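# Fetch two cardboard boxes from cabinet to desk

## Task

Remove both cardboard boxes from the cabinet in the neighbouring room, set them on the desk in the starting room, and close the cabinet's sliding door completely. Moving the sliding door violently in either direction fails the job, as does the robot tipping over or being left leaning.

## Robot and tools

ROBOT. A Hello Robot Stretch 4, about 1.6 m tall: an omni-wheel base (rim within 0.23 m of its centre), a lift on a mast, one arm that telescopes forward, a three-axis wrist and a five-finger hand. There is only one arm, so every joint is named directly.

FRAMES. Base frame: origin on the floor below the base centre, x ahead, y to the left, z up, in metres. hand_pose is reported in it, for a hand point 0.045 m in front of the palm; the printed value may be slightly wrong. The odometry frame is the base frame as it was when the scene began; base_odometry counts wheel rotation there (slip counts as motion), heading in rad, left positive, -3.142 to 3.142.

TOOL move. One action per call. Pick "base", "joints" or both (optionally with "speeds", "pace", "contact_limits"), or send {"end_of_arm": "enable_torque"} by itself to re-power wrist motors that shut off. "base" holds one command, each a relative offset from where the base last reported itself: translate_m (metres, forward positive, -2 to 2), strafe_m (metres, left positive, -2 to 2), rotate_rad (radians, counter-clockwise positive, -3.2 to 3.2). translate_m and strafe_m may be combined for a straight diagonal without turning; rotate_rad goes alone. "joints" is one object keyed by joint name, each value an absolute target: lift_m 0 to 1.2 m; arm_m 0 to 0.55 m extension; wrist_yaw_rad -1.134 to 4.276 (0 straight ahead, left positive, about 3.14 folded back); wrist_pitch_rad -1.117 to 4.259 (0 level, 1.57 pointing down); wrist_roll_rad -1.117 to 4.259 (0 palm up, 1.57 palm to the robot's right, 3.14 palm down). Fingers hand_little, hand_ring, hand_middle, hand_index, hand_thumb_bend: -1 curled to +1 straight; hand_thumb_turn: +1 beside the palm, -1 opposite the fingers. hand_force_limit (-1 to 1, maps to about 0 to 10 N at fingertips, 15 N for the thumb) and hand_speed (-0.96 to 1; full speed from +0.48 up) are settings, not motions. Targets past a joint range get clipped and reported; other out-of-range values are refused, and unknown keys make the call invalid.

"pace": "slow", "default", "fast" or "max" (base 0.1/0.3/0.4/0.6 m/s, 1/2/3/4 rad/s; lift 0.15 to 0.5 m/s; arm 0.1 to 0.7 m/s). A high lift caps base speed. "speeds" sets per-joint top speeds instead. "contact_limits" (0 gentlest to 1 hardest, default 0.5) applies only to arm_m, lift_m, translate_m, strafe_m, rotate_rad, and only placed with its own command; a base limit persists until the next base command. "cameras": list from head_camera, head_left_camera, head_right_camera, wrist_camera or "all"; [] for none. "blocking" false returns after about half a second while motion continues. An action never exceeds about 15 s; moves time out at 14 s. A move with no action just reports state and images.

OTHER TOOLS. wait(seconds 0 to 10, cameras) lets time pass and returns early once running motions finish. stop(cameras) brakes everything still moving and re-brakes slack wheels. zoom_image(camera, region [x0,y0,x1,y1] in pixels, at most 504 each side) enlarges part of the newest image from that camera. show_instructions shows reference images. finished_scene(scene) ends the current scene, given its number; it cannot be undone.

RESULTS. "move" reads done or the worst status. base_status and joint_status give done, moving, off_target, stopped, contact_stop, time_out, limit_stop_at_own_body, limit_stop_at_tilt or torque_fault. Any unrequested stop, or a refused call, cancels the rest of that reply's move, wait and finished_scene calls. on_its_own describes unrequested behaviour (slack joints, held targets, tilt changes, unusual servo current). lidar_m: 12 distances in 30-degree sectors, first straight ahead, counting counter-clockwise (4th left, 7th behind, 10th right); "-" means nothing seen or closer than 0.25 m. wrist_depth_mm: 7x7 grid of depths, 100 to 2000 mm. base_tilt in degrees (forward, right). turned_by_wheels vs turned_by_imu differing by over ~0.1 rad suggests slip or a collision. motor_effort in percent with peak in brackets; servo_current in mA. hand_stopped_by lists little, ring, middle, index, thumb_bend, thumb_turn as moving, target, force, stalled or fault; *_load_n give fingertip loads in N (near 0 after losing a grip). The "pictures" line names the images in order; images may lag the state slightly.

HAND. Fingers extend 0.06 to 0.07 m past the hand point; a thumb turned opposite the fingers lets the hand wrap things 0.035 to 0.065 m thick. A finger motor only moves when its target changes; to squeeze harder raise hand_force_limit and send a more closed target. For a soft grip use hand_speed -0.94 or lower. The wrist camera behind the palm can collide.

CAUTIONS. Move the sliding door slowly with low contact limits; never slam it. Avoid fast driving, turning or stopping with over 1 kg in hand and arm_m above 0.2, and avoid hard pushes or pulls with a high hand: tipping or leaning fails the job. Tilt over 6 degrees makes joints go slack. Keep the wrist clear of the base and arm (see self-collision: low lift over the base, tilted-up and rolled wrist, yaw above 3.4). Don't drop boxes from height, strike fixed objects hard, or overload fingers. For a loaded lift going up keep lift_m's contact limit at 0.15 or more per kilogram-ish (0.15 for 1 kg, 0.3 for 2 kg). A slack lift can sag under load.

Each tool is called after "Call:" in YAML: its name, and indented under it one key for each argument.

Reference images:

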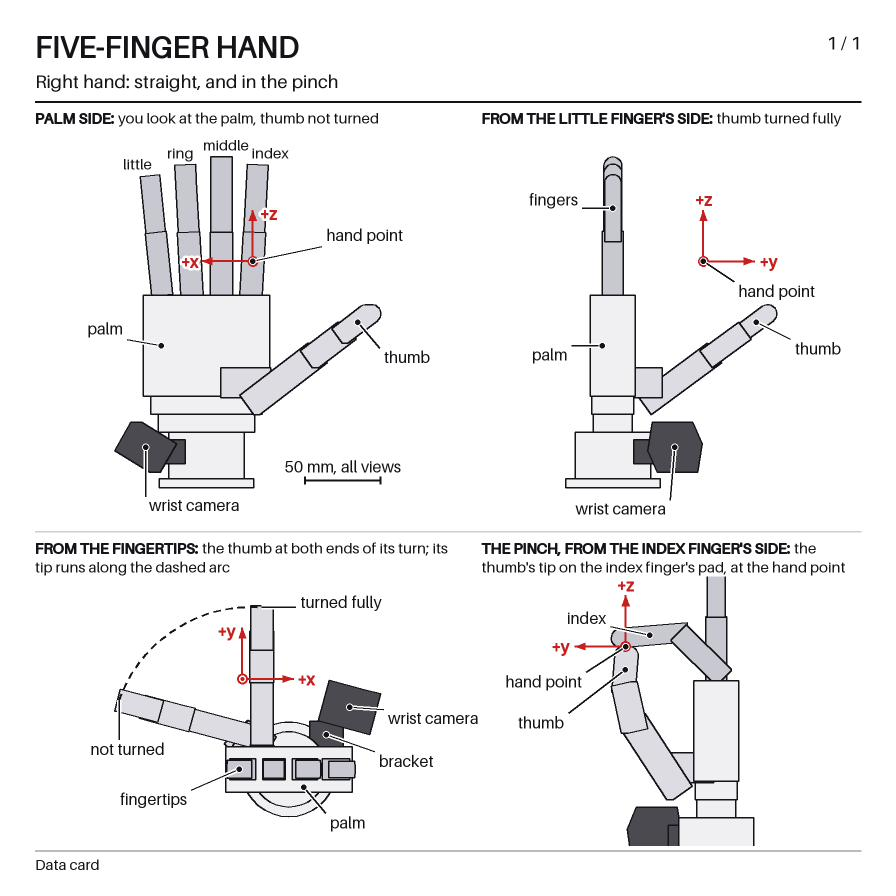

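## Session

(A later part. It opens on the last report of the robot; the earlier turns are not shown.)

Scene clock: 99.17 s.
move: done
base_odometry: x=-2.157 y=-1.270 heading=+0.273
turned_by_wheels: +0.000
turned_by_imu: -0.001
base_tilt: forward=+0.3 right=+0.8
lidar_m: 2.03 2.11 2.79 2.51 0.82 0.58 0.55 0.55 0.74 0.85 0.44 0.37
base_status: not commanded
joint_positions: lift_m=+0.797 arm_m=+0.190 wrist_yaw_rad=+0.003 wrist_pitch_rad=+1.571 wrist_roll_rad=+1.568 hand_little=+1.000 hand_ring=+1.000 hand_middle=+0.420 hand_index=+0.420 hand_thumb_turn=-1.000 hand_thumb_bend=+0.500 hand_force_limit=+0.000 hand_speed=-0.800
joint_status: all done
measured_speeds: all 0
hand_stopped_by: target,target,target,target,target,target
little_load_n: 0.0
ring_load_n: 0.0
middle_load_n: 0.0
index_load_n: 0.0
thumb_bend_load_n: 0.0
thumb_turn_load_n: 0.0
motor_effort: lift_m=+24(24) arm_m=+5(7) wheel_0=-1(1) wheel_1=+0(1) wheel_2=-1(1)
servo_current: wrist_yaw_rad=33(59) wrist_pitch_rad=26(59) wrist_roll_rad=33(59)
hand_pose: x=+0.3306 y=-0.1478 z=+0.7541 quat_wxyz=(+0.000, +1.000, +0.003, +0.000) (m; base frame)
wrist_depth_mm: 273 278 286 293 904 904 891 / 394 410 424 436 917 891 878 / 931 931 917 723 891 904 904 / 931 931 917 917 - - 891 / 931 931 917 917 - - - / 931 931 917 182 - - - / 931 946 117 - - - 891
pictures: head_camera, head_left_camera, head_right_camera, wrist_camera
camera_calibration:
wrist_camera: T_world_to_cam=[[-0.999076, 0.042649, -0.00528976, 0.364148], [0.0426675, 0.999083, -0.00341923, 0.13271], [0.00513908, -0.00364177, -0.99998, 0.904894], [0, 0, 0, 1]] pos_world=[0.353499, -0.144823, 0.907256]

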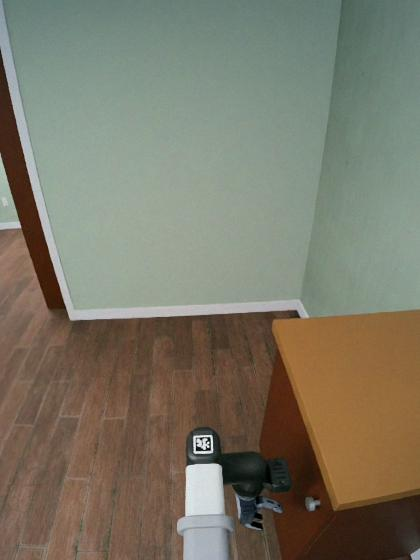

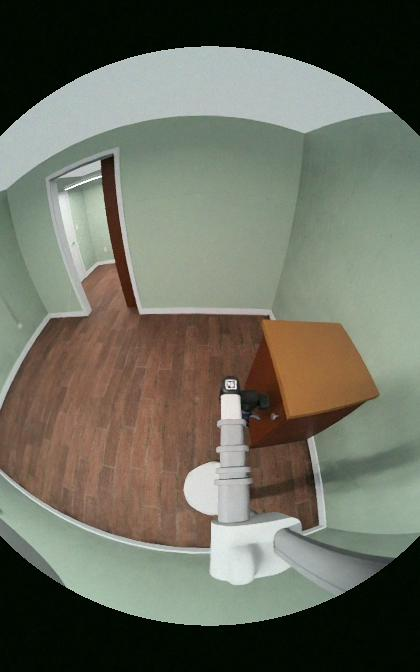

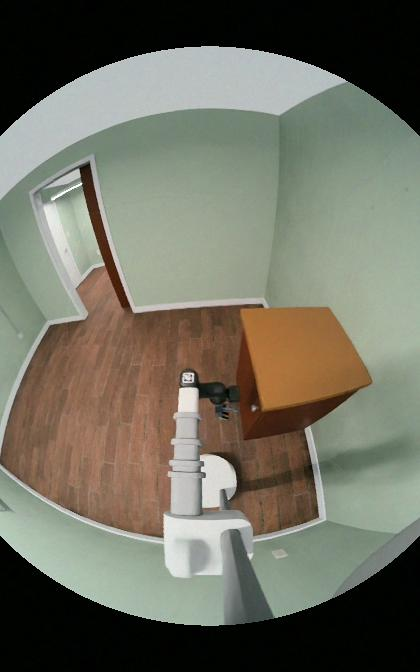

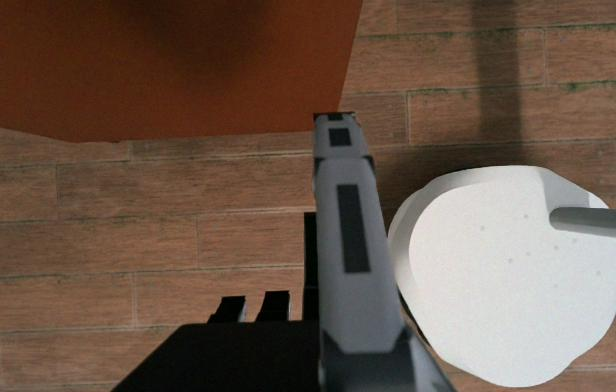

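Call:
move:
  base: {"translate_m": 0.02, "strafe_m": -0.05}
  pace: "slow"
  cameras: ["head_camera","head_right_camera","wrist_camera"]

Call:
zoom_image:
  camera: "head_camera"
  region: [220, 440, 340, 560]

Call:
zoom_image:
  camera: "head_right_camera"
  region: [190, 360, 290, 450]

Call:
zoom_image:
  camera: "wrist_camera"
  region: [150, 0, 450, 250]

Scene clock: 103.10 s.
move: done
base_odometry: x=-2.125 y=-1.312 heading=+0.273
turned_by_wheels: +0.000
turned_by_imu: -0.002
base_tilt: forward=+0.3 right=+0.8
lidar_m: 0.76 2.09 2.81 2.59 0.86 0.61 0.56 0.58 0.81 0.79 0.40 0.34
base_status: done
joint_positions: lift_m=+0.797 arm_m=+0.190 wrist_yaw_rad=+0.003 wrist_pitch_rad=+1.571 wrist_roll_rad=+1.568 hand_little=+1.000 hand_ring=+1.000 hand_middle=+0.420 hand_index=+0.420 hand_thumb_turn=-1.000 hand_thumb_bend=+0.500 hand_force_limit=+0.000 hand_speed=-0.800
joint_status: not commanded
measured_speeds: all 0
hand_stopped_by: target,target,target,target,target,target
little_load_n: 0.0
ring_load_n: 0.0
middle_load_n: 0.0
index_load_n: 0.0
thumb_bend_load_n: 0.0
thumb_turn_load_n: 0.0
motor_effort: lift_m=+24(24) arm_m=+6(6) wheel_0=+0(7) wheel_1=-1(5) wheel_2=+0(5)
servo_current: wrist_yaw_rad=52(65) wrist_pitch_rad=46(59) wrist_roll_rad=46(59)
hand_pose: x=+0.3306 y=-0.1478 z=+0.7541 quat_wxyz=(+0.000, +1.000, +0.003, +0.000) (m; base frame)
wrist_depth_mm: 166 170 176 167 171 891 878 / 240 249 259 267 917 904 891 / 439 473 496 439 904 904 891 / 931 917 931 931 - - 904 / 946 917 917 904 - - - / 931 931 917 182 - - - / 917 917 117 - - - 891
pictures: head_camera, head_right_camera, wrist_camera
camera_calibration:
wrist_camera: T_world_to_cam=[[-0.999076, 0.042649, -0.00528976, 0.364148], [0.0426675, 0.999083, -0.00341923, 0.13271], [0.00513908, -0.00364177, -0.99998, 0.904894], [0, 0, 0, 1]] pos_world=[0.353499, -0.144823, 0.907256]

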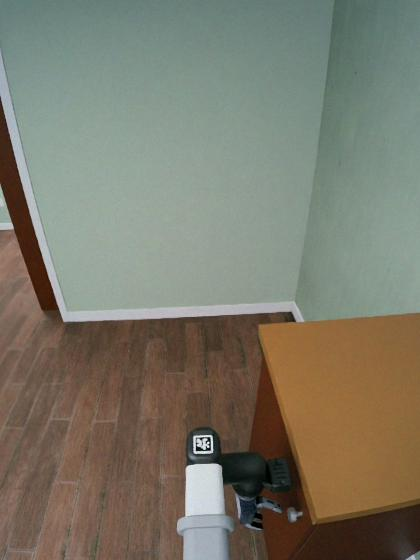

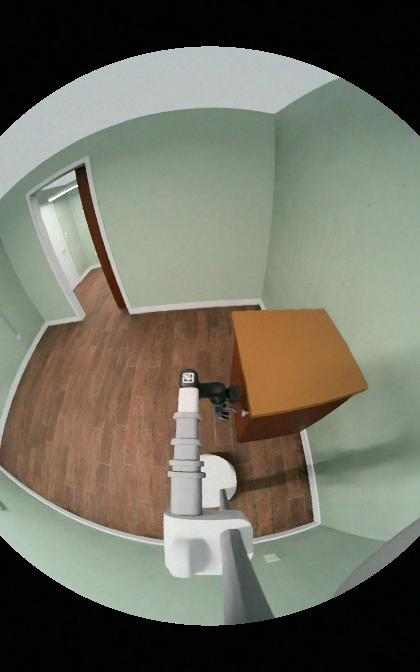

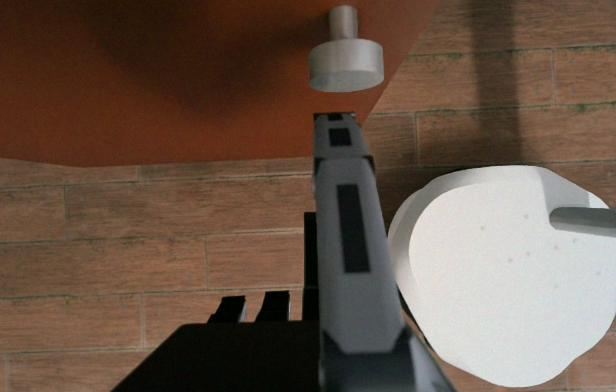

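Scaled by 4.200 from the camera's 420x560 image, which has a finer 1200x1600 frame.

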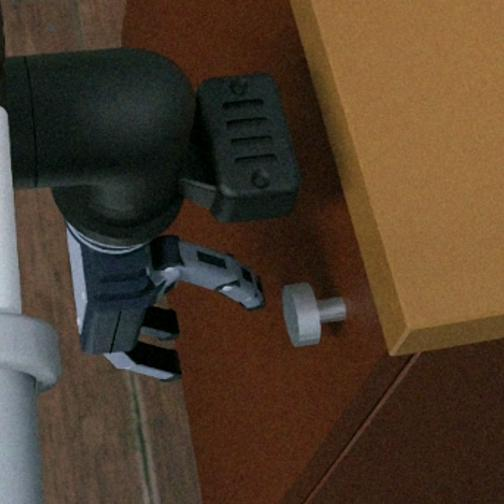

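Scaled by 5.040 from the camera's 420x672 image, which has a finer 600x960 frame.

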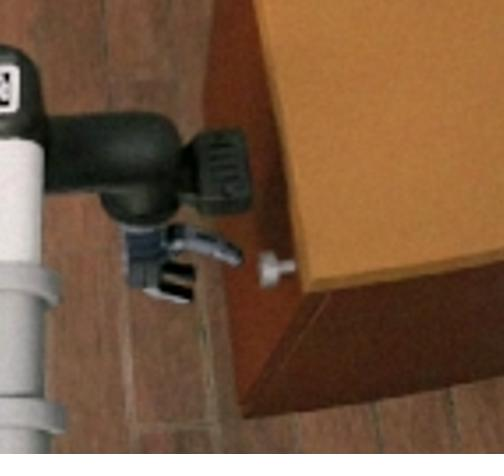

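Scaled by 1.680.

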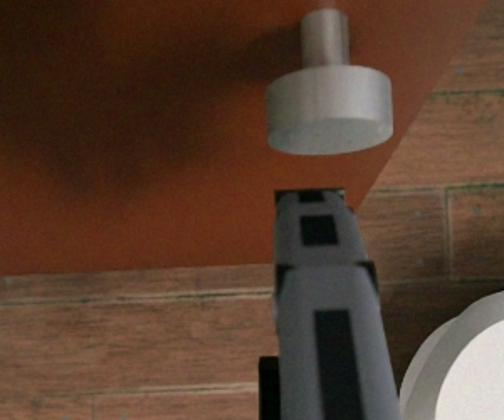

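Call:
move:
  base: {"translate_m": -0.009, "strafe_m": -0.04}
  pace: "slow"
  cameras: ["head_camera","wrist_camera"]

Call:
zoom_image:
  camera: "head_camera"
  region: [220, 440, 340, 560]

Scene clock: 105.33 s.
move: done
base_odometry: x=-2.122 y=-1.353 heading=+0.273
turned_by_wheels: +0.000
turned_by_imu: -0.001
base_tilt: forward=+0.3 right=+0.7
lidar_m: 0.61 2.08 2.85 2.53 0.81 0.58 0.55 0.56 0.79 0.76 0.42 0.36
base_status: done
joint_positions: lift_m=+0.797 arm_m=+0.190 wrist_yaw_rad=+0.003 wrist_pitch_rad=+1.571 wrist_roll_rad=+1.568 hand_little=+1.000 hand_ring=+1.000 hand_middle=+0.420 hand_index=+0.420 hand_thumb_turn=-1.000 hand_thumb_bend=+0.500 hand_force_limit=+0.000 hand_speed=-0.800
joint_status: not commanded
measured_speeds: all 0
hand_stopped_by: target,target,target,target,target,target
little_load_n: 0.0
ring_load_n: 0.0
middle_load_n: 0.0
index_load_n: 0.0
thumb_bend_load_n: 0.0
thumb_turn_load_n: 0.0
motor_effort: lift_m=+24(24) arm_m=+6(6) wheel_0=+0(8) wheel_1=+0(6) wheel_2=+1(6)
servo_current: wrist_yaw_rad=39(59) wrist_pitch_rad=39(65) wrist_roll_rad=39(52)
hand_pose: x=+0.3306 y=-0.1478 z=+0.7541 quat_wxyz=(+0.000, +1.000, +0.003, +0.000) (m; base frame)
wrist_depth_mm: - - - - - - 891 / 121 126 130 145 138 891 891 / 218 233 247 187 904 904 904 / 931 931 917 904 - - 891 / 931 917 917 917 - - - / 931 917 931 183 - - - / 931 917 117 - - - 891
pictures: head_camera, wrist_camera
camera_calibration:
wrist_camera: T_world_to_cam=[[-0.999076, 0.042649, -0.00528976, 0.364148], [0.0426675, 0.999083, -0.00341923, 0.13271], [0.00513908, -0.00364177, -0.99998, 0.904894], [0, 0, 0, 1]] pos_world=[0.353499, -0.144823, 0.907256]

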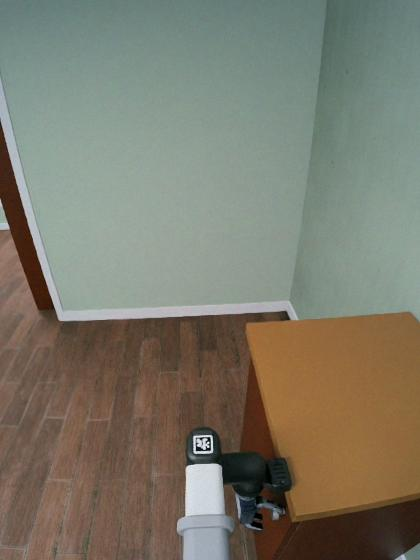

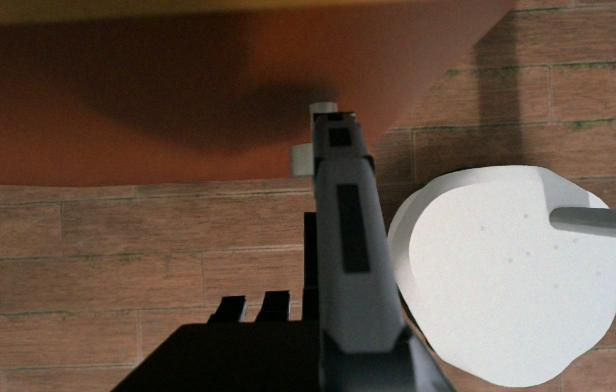

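Scaled by 4.200 from the camera's 420x560 image, which has a finer 1200x1600 frame.

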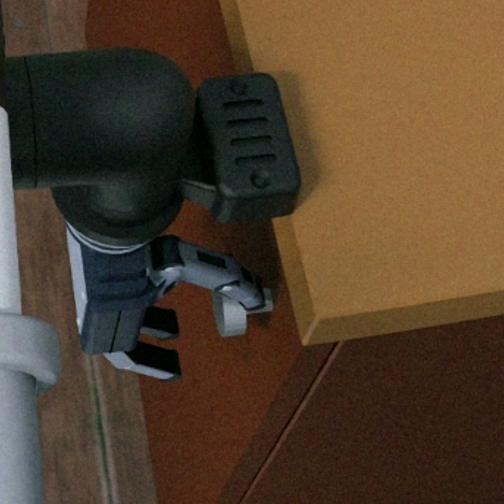

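Call:
move:
  base: {"strafe_m": -0.015}
  pace: "slow"
  contact_limits: {"strafe_m": 0.3}
  cameras: ["head_camera","wrist_camera"]

Call:
zoom_image:
  camera: "head_camera"
  region: [220, 440, 340, 560]

Call:
zoom_image:
  camera: "wrist_camera"
  region: [150, 0, 450, 250]

Scene clock: 107.60 s.
move: done
base_odometry: x=-2.118 y=-1.368 heading=+0.274
turned_by_wheels: +0.001
turned_by_imu: +0.000
base_tilt: forward=+0.4 right=+0.7
lidar_m: 0.55 2.10 2.86 2.50 0.82 0.57 0.56 0.57 0.79 0.74 0.39 0.35
base_status: done
joint_positions: lift_m=+0.797 arm_m=+0.190 wrist_yaw_rad=+0.003 wrist_pitch_rad=+1.571 wrist_roll_rad=+1.568 hand_little=+1.000 hand_ring=+1.000 hand_middle=+0.420 hand_index=+0.420 hand_thumb_turn=-1.000 hand_thumb_bend=+0.498 hand_force_limit=+0.000 hand_speed=-0.800
joint_status: not commanded
measured_speeds: all 0
hand_stopped_by: target,target,target,target,target,target
little_load_n: 0.0
ring_load_n: 0.0
middle_load_n: 0.0
index_load_n: 0.0
thumb_bend_load_n: -8.5
thumb_turn_load_n: -4.0
motor_effort: lift_m=+21(24) arm_m=+5(6) wheel_0=+10(10) wheel_1=+0(5) wheel_2=+4(5)
servo_current: wrist_yaw_rad=39(59) wrist_pitch_rad=39(52) wrist_roll_rad=20(59)
contact_limits: strafe_m 0.3
hand_pose: x=+0.3305 y=-0.1478 z=+0.7542 quat_wxyz=(+0.000, +1.000, +0.002, +0.000) (m; base frame)
wrist_depth_mm: - - - - - - - / - - - - - - - / 186 199 218 193 - 917 904 / 931 931 904 917 - - 634 / 931 931 917 917 - - - / 946 931 931 183 - - - / 946 917 117 - - - 891
pictures: head_camera, wrist_camera
camera_calibration:
wrist_camera: T_world_to_cam=[[-0.999055, 0.043148, -0.00529069, 0.364215], [0.0431664, 0.999062, -0.00340599, 0.13252], [0.00513876, -0.00363115, -0.99998, 0.905096], [0, 0, 0, 1]] pos_world=[0.353499, -0.144825, 0.907456]

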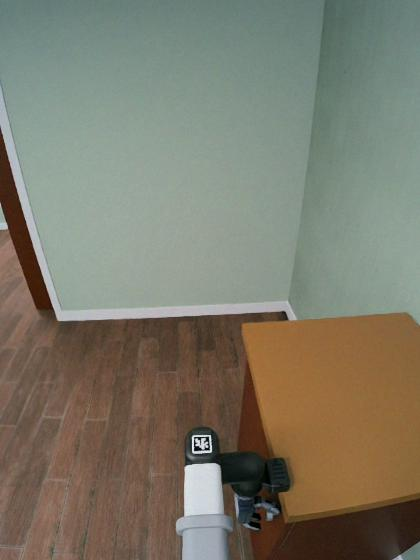

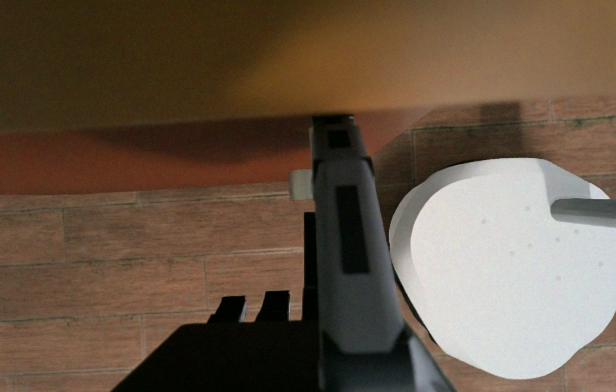

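Scaled by 4.200 from the camera's 420x560 image, which has a finer 1200x1600 frame.

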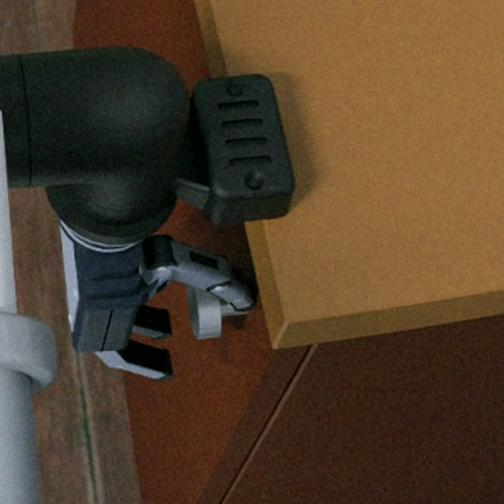

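Scaled by 1.680.

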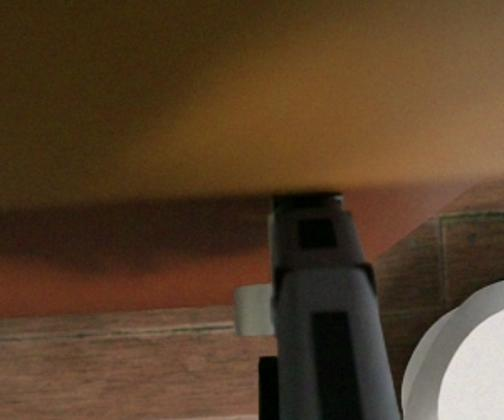

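Call:
move:
  base: {"strafe_m": 0.004}
  pace: "slow"

Call:
move:
  joints: {"hand_speed": -0.9, "hand_force_limit": 0.1, "hand_index": -0.2, "hand_middle": -0.2, "hand_thumb_bend": -0.3}
  cameras: ["head_camera","wrist_camera","head_right_camera"]

Call:
zoom_image:
  camera: "head_camera"
  region: [220, 440, 340, 560]

Scene clock: 109.17 s.
move: done
base_odometry: x=-2.120 y=-1.364 heading=+0.274
turned_by_wheels: +0.000
turned_by_imu: +0.000
base_tilt: forward=+0.3 right=+0.8
lidar_m: 0.59 2.10 2.86 2.54 0.86 0.57 0.56 0.57 0.77 0.74 0.40 0.35
base_status: done
joint_positions: lift_m=+0.797 arm_m=+0.190 wrist_yaw_rad=+0.003 wrist_pitch_rad=+1.571 wrist_roll_rad=+1.568 hand_little=+1.000 hand_ring=+1.000 hand_middle=+0.420 hand_index=+0.420 hand_thumb_turn=-1.000 hand_thumb_bend=+0.499 hand_force_limit=+0.000 hand_speed=-0.800
joint_status: not commanded
measured_speeds: all 0
hand_stopped_by: target,target,target,target,target,target
little_load_n: 0.0
ring_load_n: 0.0
middle_load_n: 0.0
index_load_n: 0.0
thumb_bend_load_n: -2.5
thumb_turn_load_n: -2.0
motor_effort: lift_m=+21(21) arm_m=+5(6) wheel_0=+1(10) wheel_1=+2(5) wheel_2=+3(5)
servo_current: wrist_yaw_rad=33(78) wrist_pitch_rad=39(52) wrist_roll_rad=46(52)
hand_pose: x=+0.3305 y=-0.1478 z=+0.7542 quat_wxyz=(+0.000, +1.000, +0.002, +0.000) (m; base frame)
wrist_depth_mm: - - - - - - - / - - - - - - 891 / 163 179 187 167 - 917 904 / 931 931 917 917 - - 661 / 917 946 917 904 - - - / 931 917 931 183 - - - / 946 931 117 - - - 891
pictures: none

Scene clock: 112.60 s.
move: off_target
base_odometry: x=-2.120 y=-1.364 heading=+0.274
turned_by_wheels: +0.000
turned_by_imu: -0.002
base_tilt: forward=+0.3 right=+0.8
lidar_m: 0.59 2.10 2.85 2.52 0.85 0.58 0.54 0.57 0.77 0.74 0.41 0.32
base_status: not commanded
joint_positions: lift_m=+0.797 arm_m=+0.190 wrist_yaw_rad=+0.003 wrist_pitch_rad=+1.571 wrist_roll_rad=+1.568 hand_little=+1.000 hand_ring=+1.000 hand_middle=+0.107 hand_index=+0.022 hand_thumb_turn=-1.000 hand_thumb_bend=+0.286 hand_force_limit=+0.100 hand_speed=-0.900
joint_status: hand_middle off_target (ended at +0.107, target -0.200); hand_index off_target (ended at +0.022, target -0.200); hand_thumb_bend off_target (ended at +0.286, target -0.300); the others done
measured_speeds: all 0
hand_stopped_by: target,target,force,force,force,target
little_load_n: 0.0
ring_load_n: 0.0
middle_load_n: 10.0
index_load_n: 4.5
thumb_bend_load_n: 7.5
thumb_turn_load_n: -0.5
motor_effort: lift_m=+21(21) arm_m=+5(6) wheel_0=+0(1) wheel_1=+1(2) wheel_2=+1(3)
servo_current: wrist_yaw_rad=46(65) wrist_pitch_rad=39(59) wrist_roll_rad=52(65)
hand_pose: x=+0.3305 y=-0.1478 z=+0.7542 quat_wxyz=(+0.000, +1.000, +0.002, +0.000) (m; base frame)
wrist_depth_mm: - - - - - - - / - - - - - - - / 178 187 211 159 204 891 904 / 931 917 931 931 - - 647 / 931 917 917 917 - - - / 946 931 917 182 - - - / 917 931 117 - - - 891
pictures: head_camera, head_right_camera, wrist_camera
camera_calibration:
wrist_camera: T_world_to_cam=[[-0.999055, 0.043148, -0.00529069, 0.364215], [0.0431664, 0.999062, -0.00340599, 0.13252], [0.00513876, -0.00363115, -0.99998, 0.905096], [0, 0, 0, 1]] pos_world=[0.353499, -0.144825, 0.907456]

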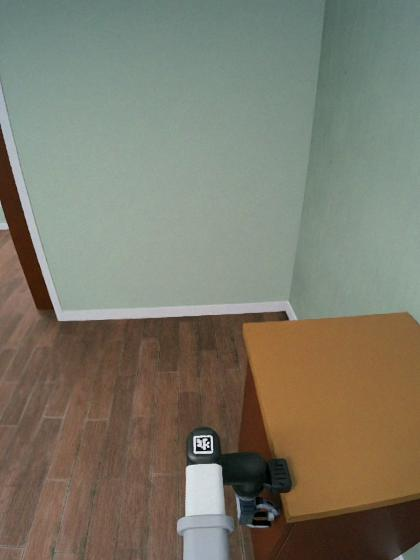

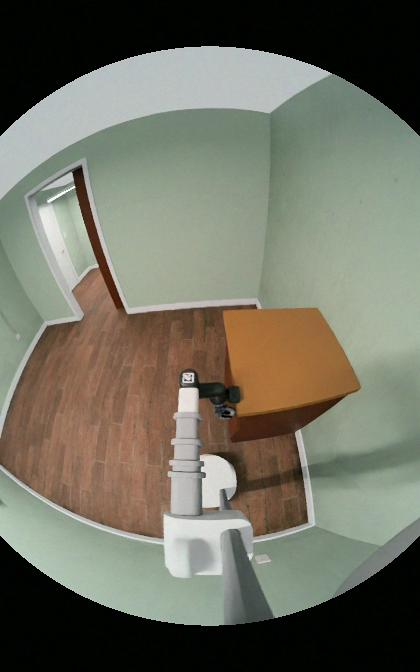

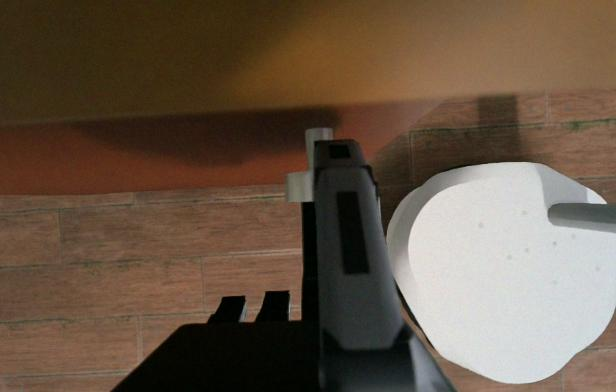

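Scaled by 4.200 from the camera's 420x560 image, which has a finer 1200x1600 frame.

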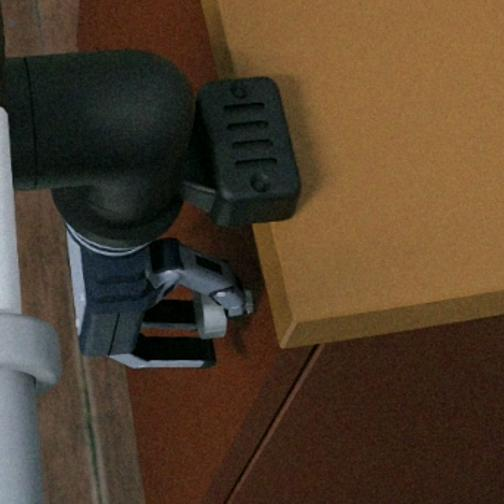

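Call:
move:
  base: {"translate_m": 0.0363, "strafe_m": 0.1134}
  joints: {"wrist_roll_rad": 1.832}
  speeds: {"wrist_roll_rad": 0.21}
  pace: "slow"
  cameras: ["head_camera","wrist_camera"]

Scene clock: 115.50 s.
move: done
base_odometry: x=-2.115 y=-1.245 heading=+0.274
turned_by_wheels: +0.000
turned_by_imu: -0.001
base_tilt: forward=+0.3 right=+0.8
lidar_m: 2.00 2.06 2.76 2.71 0.89 0.63 0.60 0.61 0.84 0.86 0.37 0.31
base_status: done
joint_positions: lift_m=+0.797 arm_m=+0.190 wrist_yaw_rad=+0.003 wrist_pitch_rad=+1.570 wrist_roll_rad=+1.830 hand_little=+1.000 hand_ring=+1.000 hand_middle=+0.107 hand_index=+0.022 hand_thumb_turn=-1.000 hand_thumb_bend=+0.286 hand_force_limit=+0.100 hand_speed=-0.900
joint_status: all done
measured_speeds: all 0
hand_stopped_by: target,target,force,force,force,target
little_load_n: 0.0
ring_load_n: 0.0
middle_load_n: 9.5
index_load_n: 2.0
thumb_bend_load_n: 7.0
thumb_turn_load_n: 2.0
motor_effort: lift_m=+21(21) arm_m=+6(6) wheel_0=-1(9) wheel_1=+2(7) wheel_2=+0(6)
servo_current: wrist_yaw_rad=33(65) wrist_pitch_rad=20(59) wrist_roll_rad=52(78)
hand_pose: x=+0.3161 y=-0.1378 z=+0.7542 quat_wxyz=(+0.000, +0.992, -0.128, +0.000) (m; base frame)
wrist_depth_mm: - - - - - - - / - - - 115 116 891 891 / 139 153 172 159 - - 603 / 512 917 931 917 - - - / 931 931 917 904 - - - / 946 917 931 183 - - 891 / 931 917 117 - - - 891
pictures: head_camera, wrist_camera
camera_calibration:
wrist_camera: T_world_to_cam=[[-0.953971, 0.299837, -0.00602078, 0.371095], [0.299859, 0.953978, -0.0031555, 0.035607], [0.00479755, -0.00481564, -0.999977, 0.905133], [0, 0, 0, 1]] pos_world=[0.338995, -0.140878, 0.907459]

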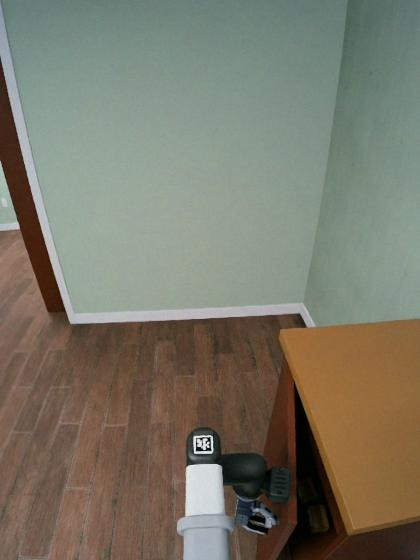

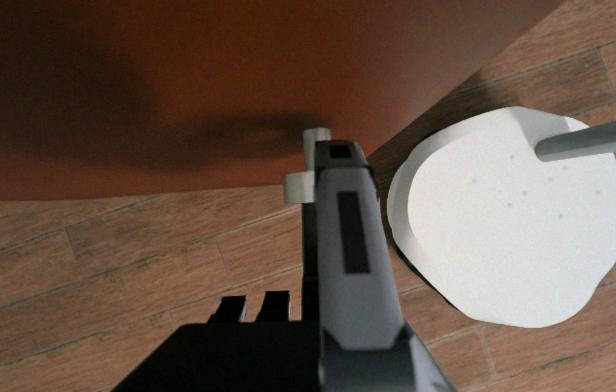

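Door opening. Boxes visible. Continue.

Call:
move:
  base: {"translate_m": 0.0644, "strafe_m": 0.1002}
  joints: {"wrist_roll_rad": 2.094}
  speeds: {"wrist_roll_rad": 0.21}
  pace: "slow"

Call:
move:
  base: {"translate_m": 0.0881, "strafe_m": 0.0802}
  joints: {"wrist_roll_rad": 2.355}
  speeds: {"wrist_roll_rad": 0.21}
  pace: "slow"
  cameras: ["head_camera","wrist_camera"]

Scene clock: 118.27 s.
move: done
base_odometry: x=-2.080 y=-1.131 heading=+0.274
turned_by_wheels: +0.000
turned_by_imu: -0.001
base_tilt: forward=+0.3 right=+0.8
lidar_m: 1.92 1.99 2.65 2.78 0.98 0.67 0.66 0.69 0.91 0.81 0.40 0.29
base_status: done
joint_positions: lift_m=+0.797 arm_m=+0.190 wrist_yaw_rad=+0.003 wrist_pitch_rad=+1.570 wrist_roll_rad=+2.092 hand_little=+1.000 hand_ring=+1.000 hand_middle=+0.107 hand_index=+0.022 hand_thumb_turn=-1.000 hand_thumb_bend=+0.286 hand_force_limit=+0.100 hand_speed=-0.900
joint_status: all done
measured_speeds: all 0
hand_stopped_by: target,target,force,force,force,target
little_load_n: 0.0
ring_load_n: 0.0
middle_load_n: 9.5
index_load_n: 1.5
thumb_bend_load_n: 6.5
thumb_turn_load_n: 2.0
motor_effort: lift_m=+21(21) arm_m=+5(6) wheel_0=+0(6) wheel_1=+2(7) wheel_2=-1(6)
servo_current: wrist_yaw_rad=46(65) wrist_pitch_rad=65(65) wrist_roll_rad=39(65)
hand_pose: x=+0.3046 y=-0.1244 z=+0.7542 quat_wxyz=(+0.000, +0.967, -0.256, +0.000) (m; base frame)
wrist_depth_mm: - - - - - - - / - - - 113 121 - 580 / 131 137 167 159 - - - / 355 564 904 917 - - - / 931 931 917 917 - - 891 / 917 917 917 183 - 904 878 / 917 917 117 - - - 891
pictures: none

Scene clock: 120.70 s.
move: done
base_odometry: x=-2.017 y=-1.030 heading=+0.274
turned_by_wheels: +0.000
turned_by_imu: +0.000
base_tilt: forward=+0.3 right=+0.7
lidar_m: 1.83 1.88 2.53 2.69 1.12 0.80 0.73 0.78 1.06 0.44 0.45 0.25
base_status: done
joint_positions: lift_m=+0.797 arm_m=+0.190 wrist_yaw_rad=+0.001 wrist_pitch_rad=+1.570 wrist_roll_rad=+2.354 hand_little=+1.000 hand_ring=+1.000 hand_middle=+0.107 hand_index=+0.022 hand_thumb_turn=-1.000 hand_thumb_bend=+0.286 hand_force_limit=+0.100 hand_speed=-0.900
joint_status: all done
measured_speeds: all 0
hand_stopped_by: target,target,force,force,force,target
little_load_n: 0.0
ring_load_n: 0.0
middle_load_n: 10.0
index_load_n: 2.0
thumb_bend_load_n: 6.0
thumb_turn_load_n: 2.5
motor_effort: lift_m=+21(22) arm_m=+6(6) wheel_0=+2(5) wheel_1=+1(6) wheel_2=-2(8)
servo_current: wrist_yaw_rad=20(65) wrist_pitch_rad=46(59) wrist_roll_rad=39(65)
hand_pose: x=+0.2969 y=-0.1084 z=+0.7542 quat_wxyz=(+0.000, +0.925, -0.381, +0.001) (m; base frame)
wrist_depth_mm: - - - - - - - / - - - 111 124 - 904 / 126 135 159 159 - - 904 / 278 384 699 904 - - 917 / 931 917 917 904 - 917 917 / 904 917 917 181 - 917 904 / 917 917 117 - - - 904
pictures: head_camera, wrist_camera
camera_calibration:
wrist_camera: T_world_to_cam=[[-0.675029, 0.737768, -0.00587093, 0.308433], [0.737788, 0.675027, -0.00260987, -0.147275], [0.00203756, -0.00609324, -0.999979, 0.906051], [0, 0, 0, 1]] pos_world=[0.315013, -0.122617, 0.907459]

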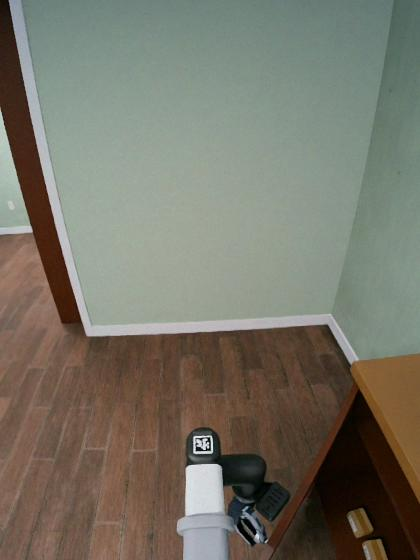

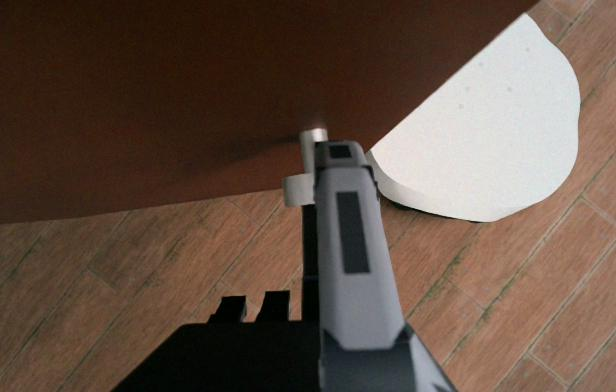

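Call:
move:
  base: {"translate_m": 0.1058, "strafe_m": 0.0545}
  joints: {"wrist_roll_rad": 2.617}
  speeds: {"wrist_roll_rad": 0.21}
  pace: "slow"

Call:
move:
  base: {"translate_m": 0.1164, "strafe_m": 0.0254}
  joints: {"wrist_roll_rad": 2.879}
  speeds: {"wrist_roll_rad": 0.21}
  pace: "slow"

Call:
move:
  base: {"translate_m": 0.119, "strafe_m": -0.0057}
  joints: {"wrist_roll_rad": 3.14}
  speeds: {"wrist_roll_rad": 0.21}
  pace: "slow"
  cameras: ["head_camera","wrist_camera","head_right_camera"]

Scene clock: 125.13 s.
move: done
base_odometry: x=-1.930 y=-0.949 heading=+0.275
turned_by_wheels: +0.000
turned_by_imu: -0.001
base_tilt: forward=+0.3 right=+0.8
lidar_m: 1.72 1.79 2.41 2.63 1.29 0.91 0.86 0.89 1.15 0.47 0.50 0.26
base_status: done
joint_positions: lift_m=+0.797 arm_m=+0.190 wrist_yaw_rad=-0.002 wrist_pitch_rad=+1.571 wrist_roll_rad=+2.617 hand_little=+1.000 hand_ring=+1.000 hand_middle=+0.107 hand_index=+0.022 hand_thumb_turn=-1.000 hand_thumb_bend=+0.286 hand_force_limit=+0.100 hand_speed=-0.900
joint_status: all done
measured_speeds: all 0
hand_stopped_by: target,target,force,force,force,target
little_load_n: 0.0
ring_load_n: 0.0
middle_load_n: 8.0
index_load_n: 6.0
thumb_bend_load_n: 6.0
thumb_turn_load_n: 2.5
motor_effort: lift_m=+21(22) arm_m=+5(6) wheel_0=+6(7) wheel_1=+0(6) wheel_2=-1(9)
servo_current: wrist_yaw_rad=52(59) wrist_pitch_rad=33(52) wrist_roll_rad=39(65)
hand_pose: x=+0.2931 y=-0.0908 z=+0.7542 quat_wxyz=(+0.000, +0.866, -0.500, +0.000) (m; base frame)
wrist_depth_mm: - - - - - - - / - - - 110 127 - 917 / 119 126 157 160 - - 917 / 251 347 559 488 - 904 904 / 917 917 904 904 - 904 904 / 917 917 904 183 - 904 904 / 917 917 117 - - - 904
pictures: none

Scene clock: 127.60 s.
move: done
base_odometry: x=-1.826 y=-0.892 heading=+0.276
turned_by_wheels: +0.001
turned_by_imu: +0.001
base_tilt: forward=+0.3 right=+0.7
lidar_m: 0.25 1.66 2.32 2.62 1.38 1.03 0.97 1.02 1.17 0.50 0.49 0.25
base_status: done
joint_positions: lift_m=+0.797 arm_m=+0.190 wrist_yaw_rad=-0.003 wrist_pitch_rad=+1.570 wrist_roll_rad=+2.881 hand_little=+1.000 hand_ring=+1.000 hand_middle=+0.106 hand_index=+0.024 hand_thumb_turn=-1.000 hand_thumb_bend=+0.286 hand_force_limit=+0.100 hand_speed=-0.900
joint_status: all done
measured_speeds: all 0
hand_stopped_by: target,target,force,force,force,target
little_load_n: 0.0
ring_load_n: 0.0
middle_load_n: 0.0
index_load_n: 19.0
thumb_bend_load_n: 4.5
thumb_turn_load_n: 1.5
motor_effort: lift_m=+25(25) arm_m=+5(6) wheel_0=+9(16) wheel_1=+1(7) wheel_2=+1(7)
servo_current: wrist_yaw_rad=52(72) wrist_pitch_rad=59(65) wrist_roll_rad=39(59)
hand_pose: x=+0.2947 y=-0.0730 z=+0.7539 quat_wxyz=(+0.000, +0.792, -0.610, +0.000) (m; base frame)
wrist_depth_mm: - - - - - - - / - - - - 121 917 904 / 118 124 138 153 174 904 891 / 246 349 603 904 - 904 917 / 904 917 917 904 - 904 904 / 917 904 904 183 - 904 891 / 931 917 117 - - - 891
pictures: none

Scene clock: 130.07 s.
move: done
base_odometry: x=-1.710 y=-0.865 heading=+0.276
turned_by_wheels: +0.001
turned_by_imu: +0.000
base_tilt: forward=+0.3 right=+0.7
lidar_m: 0.25 1.52 2.22 2.61 1.60 1.15 1.10 1.13 0.52 0.49 0.38 0.25
base_status: done
joint_positions: lift_m=+0.797 arm_m=+0.190 wrist_yaw_rad=-0.003 wrist_pitch_rad=+1.566 wrist_roll_rad=+3.140 hand_little=+1.000 hand_ring=+1.000 hand_middle=+0.106 hand_index=+0.050 hand_thumb_turn=-1.000 hand_thumb_bend=+0.286 hand_force_limit=+0.100 hand_speed=-0.900
joint_status: all done
measured_speeds: all 0
hand_stopped_by: target,target,force,force,force,target
little_load_n: 0.0
ring_load_n: 0.0
middle_load_n: 0.0
index_load_n: 21.0
thumb_bend_load_n: 4.5
thumb_turn_load_n: 1.0
motor_effort: lift_m=+26(26) arm_m=+5(6) wheel_0=+5(14) wheel_1=+1(5) wheel_2=+1(5)
servo_current: wrist_yaw_rad=20(65) wrist_pitch_rad=46(59) wrist_roll_rad=33(65)
hand_pose: x=+0.3015 y=-0.0566 z=+0.7536 quat_wxyz=(-0.002, +0.707, -0.707, +0.002) (m; base frame)
wrist_depth_mm: - - - - - - - / - - - - 118 114 891 / 118 123 142 155 173 904 904 / 250 366 661 691 - 904 904 / 917 931 917 904 - 891 904 / 931 917 917 183 - 904 891 / 917 931 117 - - - 904
pictures: head_camera, head_right_camera, wrist_camera
camera_calibration:
wrist_camera: T_world_to_cam=[[0.0485697, 0.998808, -0.0048698, 0.0691788], [0.998819, -0.0485633, 0.0014236, -0.308378], [0.00118541, -0.00493319, -0.999987, 0.905995], [0, 0, 0, 1]] pos_world=[0.30358, -0.0796028, 0.906759]

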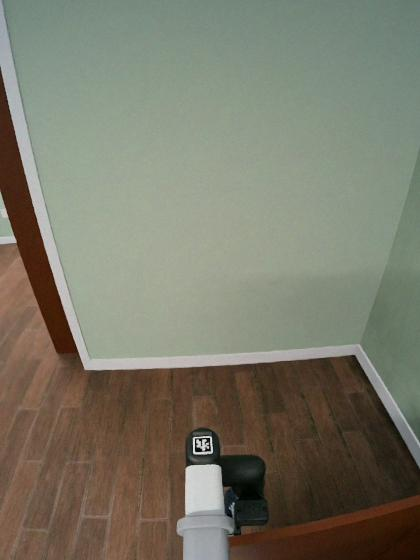

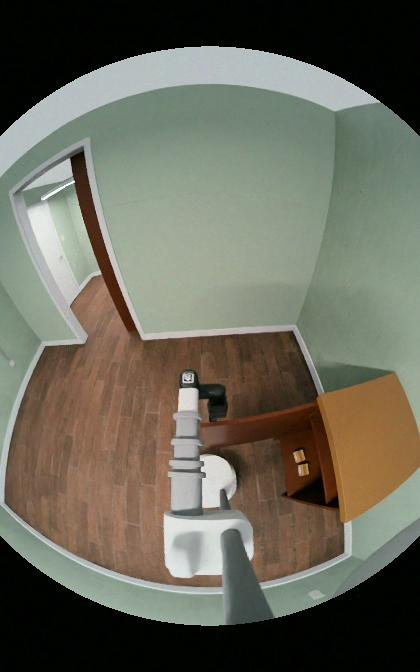

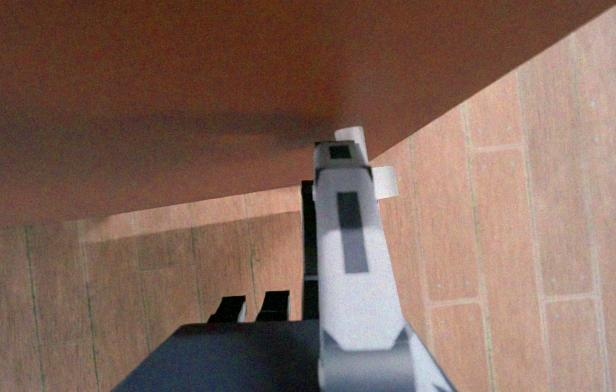

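Call:
move:
  joints: {"hand_speed": -0.5, "hand_thumb_bend": 1.0, "hand_index": 1.0, "hand_middle": 1.0}
  cameras: ["wrist_camera","head_right_camera"]

Scene clock: 132.83 s.
move: done
base_odometry: x=-1.709 y=-0.865 heading=+0.275
turned_by_wheels: -0.001
turned_by_imu: -0.002
base_tilt: forward=+0.4 right=+0.6
lidar_m: 1.49 1.54 2.22 2.63 1.59 1.16 1.09 1.15 0.51 0.49 0.37 0.25
base_status: not commanded
joint_positions: lift_m=+0.797 arm_m=+0.190 wrist_yaw_rad=-0.003 wrist_pitch_rad=+1.568 wrist_roll_rad=+3.140 hand_little=+1.000 hand_ring=+1.000 hand_middle=+1.000 hand_index=+1.000 hand_thumb_turn=-1.000 hand_thumb_bend=+1.000 hand_force_limit=+0.100 hand_speed=-0.500
joint_status: all done
measured_speeds: all 0
hand_stopped_by: target,target,target,target,target,target
little_load_n: 0.0
ring_load_n: 0.0
middle_load_n: 0.0
index_load_n: 0.0
thumb_bend_load_n: -0.5
thumb_turn_load_n: 0.0
motor_effort: lift_m=+24(26) arm_m=+5(5) wheel_0=+0(5) wheel_1=+0(1) wheel_2=+0(1)
servo_current: wrist_yaw_rad=26(65) wrist_pitch_rad=39(59) wrist_roll_rad=39(59)
hand_pose: x=+0.3011 y=-0.0566 z=+0.7539 quat_wxyz=(-0.001, +0.707, -0.707, +0.001) (m; base frame)
wrist_depth_mm: - 108 112 119 135 891 891 / 126 144 158 174 - 904 904 / 187 224 274 343 - 904 904 / 384 569 931 917 - 904 904 / 917 931 917 917 - 904 904 / 931 946 904 183 - - 891 / 931 931 117 - - - 904
pictures: head_right_camera, wrist_camera
camera_calibration:
wrist_camera: T_world_to_cam=[[0.04856, 0.998808, -0.00496699, 0.0692767], [0.99882, -0.0485634, -0.00057463, -0.306457], [-0.000815159, -0.00493323, -0.999987, 0.906901], [0, 0, 0, 1]] pos_world=[0.303471, -0.0796028, 0.907058]

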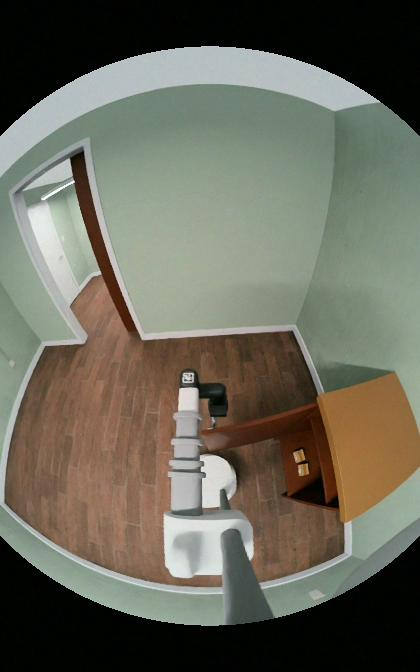

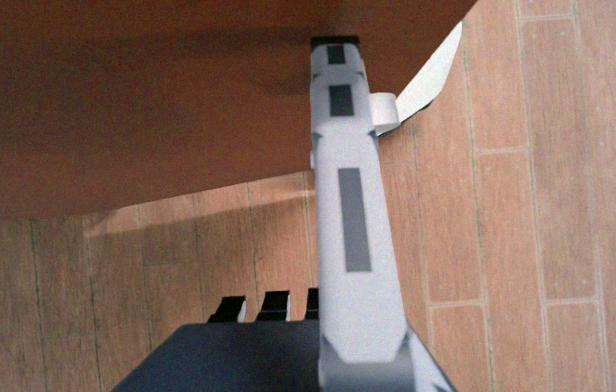

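Call:
move:
  joints: {"lift_m": 1.03}

Call:
move:
  base: {"rotate_rad": -1.5496}
  joints: {"arm_m": 0.0, "wrist_pitch_rad": 0.58, "hand_index": 0.56, "hand_middle": 0.56, "hand_ring": 0.56, "hand_little": 0.56}
  pace: "slow"
  cameras: ["head_camera","head_left_camera","head_right_camera","wrist_camera"]

Scene clock: 135.70 s.
move: done
base_odometry: x=-1.709 y=-0.865 heading=+0.275
turned_by_wheels: +0.000
turned_by_imu: -0.001
base_tilt: forward=+0.3 right=+0.8
lidar_m: 1.48 1.55 2.24 2.60 1.61 1.17 1.09 1.13 0.53 0.50 0.34 0.25
base_status: not commanded
joint_positions: lift_m=+1.030 arm_m=+0.190 wrist_yaw_rad=-0.003 wrist_pitch_rad=+1.568 wrist_roll_rad=+3.140 hand_little=+1.000 hand_ring=+1.000 hand_middle=+1.000 hand_index=+1.000 hand_thumb_turn=-1.000 hand_thumb_bend=+1.000 hand_force_limit=+0.100 hand_speed=-0.500
joint_status: all done
measured_speeds: all 0
hand_stopped_by: target,target,target,target,target,target
little_load_n: 0.0
ring_load_n: 0.0
middle_load_n: 0.0
index_load_n: 0.0
thumb_bend_load_n: 0.0
thumb_turn_load_n: 0.0
motor_effort: lift_m=+24(28) arm_m=+5(5) wheel_0=+0(0) wheel_1=-1(1) wheel_2=+0(0)
servo_current: wrist_yaw_rad=46(59) wrist_pitch_rad=39(59) wrist_roll_rad=39(59)
hand_pose: x=+0.3010 y=-0.0566 z=+0.9864 quat_wxyz=(-0.001, +0.707, -0.707, +0.001) (m; base frame)
wrist_depth_mm: 991 1138 1138 - 1118 1160 1138 / 1008 1160 1138 - - 1118 1118 / 1008 282 294 342 - 1118 1138 / 379 564 1160 1138 - 1138 1138 / 1182 1205 1160 1138 - 1138 1118 / 1182 1160 1182 183 - - 1138 / 1160 1182 117 - - - 1138
pictures: none

Scene clock: 138.90 s.
move: done
base_odometry: x=-1.709 y=-0.865 heading=-1.274
turned_by_wheels: -1.549
turned_by_imu: -1.572
base_tilt: forward=+0.3 right=+0.8
lidar_m: 0.49 0.34 0.25 1.49 1.54 2.24 2.63 1.53 1.15 1.09 1.12 0.53
base_status: done
joint_positions: lift_m=+1.030 arm_m=+0.000 wrist_yaw_rad=-0.002 wrist_pitch_rad=+0.587 wrist_roll_rad=+3.140 hand_little=+0.560 hand_ring=+0.560 hand_middle=+0.560 hand_index=+0.560 hand_thumb_turn=-1.000 hand_thumb_bend=+1.000 hand_force_limit=+0.100 hand_speed=-0.500
joint_status: all done
measured_speeds: all 0
hand_stopped_by: target,target,target,target,target,target
little_load_n: 0.0
ring_load_n: 0.0
middle_load_n: 0.0
index_load_n: 0.0
thumb_bend_load_n: 0.0
thumb_turn_load_n: 0.0
motor_effort: lift_m=+24(24) arm_m=-6(8) wheel_0=+1(6) wheel_1=+0(5) wheel_2=+1(6)
servo_current: wrist_yaw_rad=33(65) wrist_pitch_rad=52(143) wrist_roll_rad=33(59)
hand_pose: x=+0.3219 y=-0.0570 z=+1.0351 quat_wxyz=(-0.333, +0.623, -0.623, +0.335) (m; base frame)
wrist_depth_mm: 1182 1205 1025 1025 1008 778 539 / 1336 1336 691 1118 - 603 544 / - - 609 661 - 654 525 / - - 404 407 - 399 394 / - - 442 196 - 504 508 / - - 162 167 - - - / - - 117 - - - -
pictures: head_camera, head_left_camera, head_right_camera, wrist_camera
camera_calibration:
wrist_camera: T_world_to_cam=[[0.0317892, 0.998865, 0.0354707, 0.0336757], [0.556395, -0.0471666, 0.829578, -1.04395], [0.83031, -0.00663598, -0.557263, 0.462311], [0, 0, 0, 1]] pos_world=[0.195917, -0.0798092, 1.12247]

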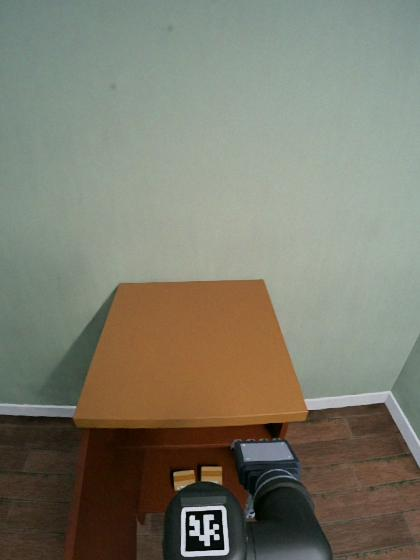

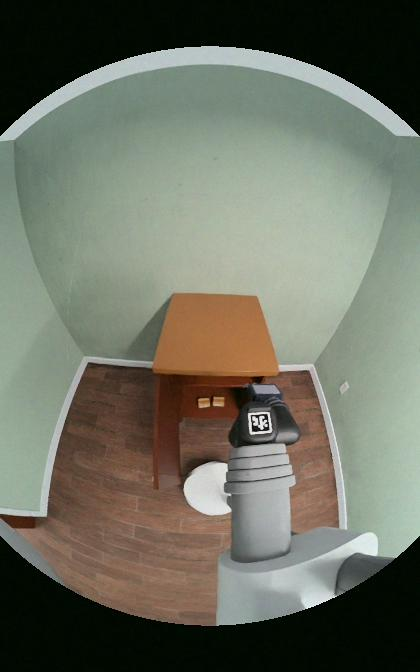

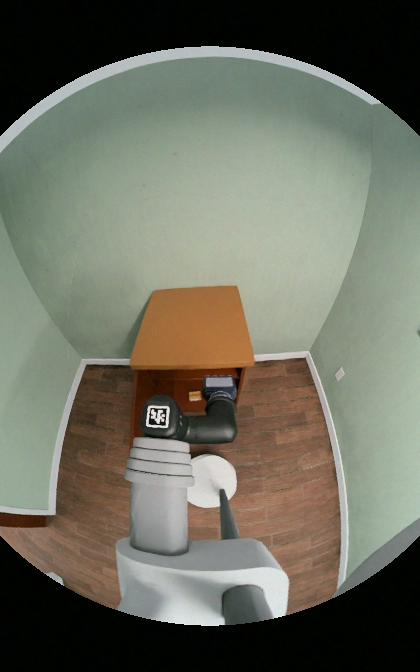

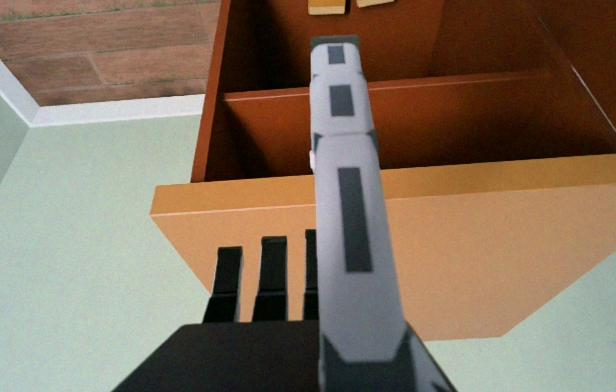

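Call:
zoom_image:
  camera: "head_camera"
  region: [130, 420, 250, 520]

Call:
zoom_image:
  camera: "head_left_camera"
  region: [150, 360, 250, 440]

Scaled by 4.200 from the camera's 420x560 image, which has a finer 1200x1600 frame.

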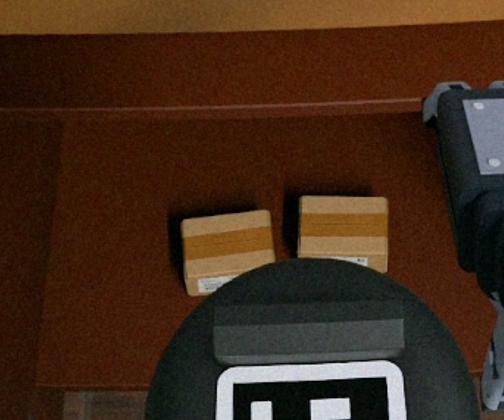

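Scaled by 5.040 from the camera's 420x672 image, which has a finer 600x960 frame.

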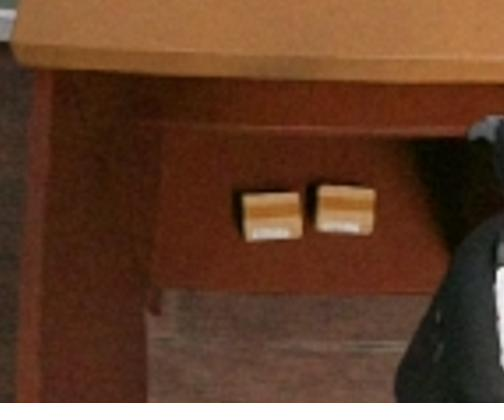

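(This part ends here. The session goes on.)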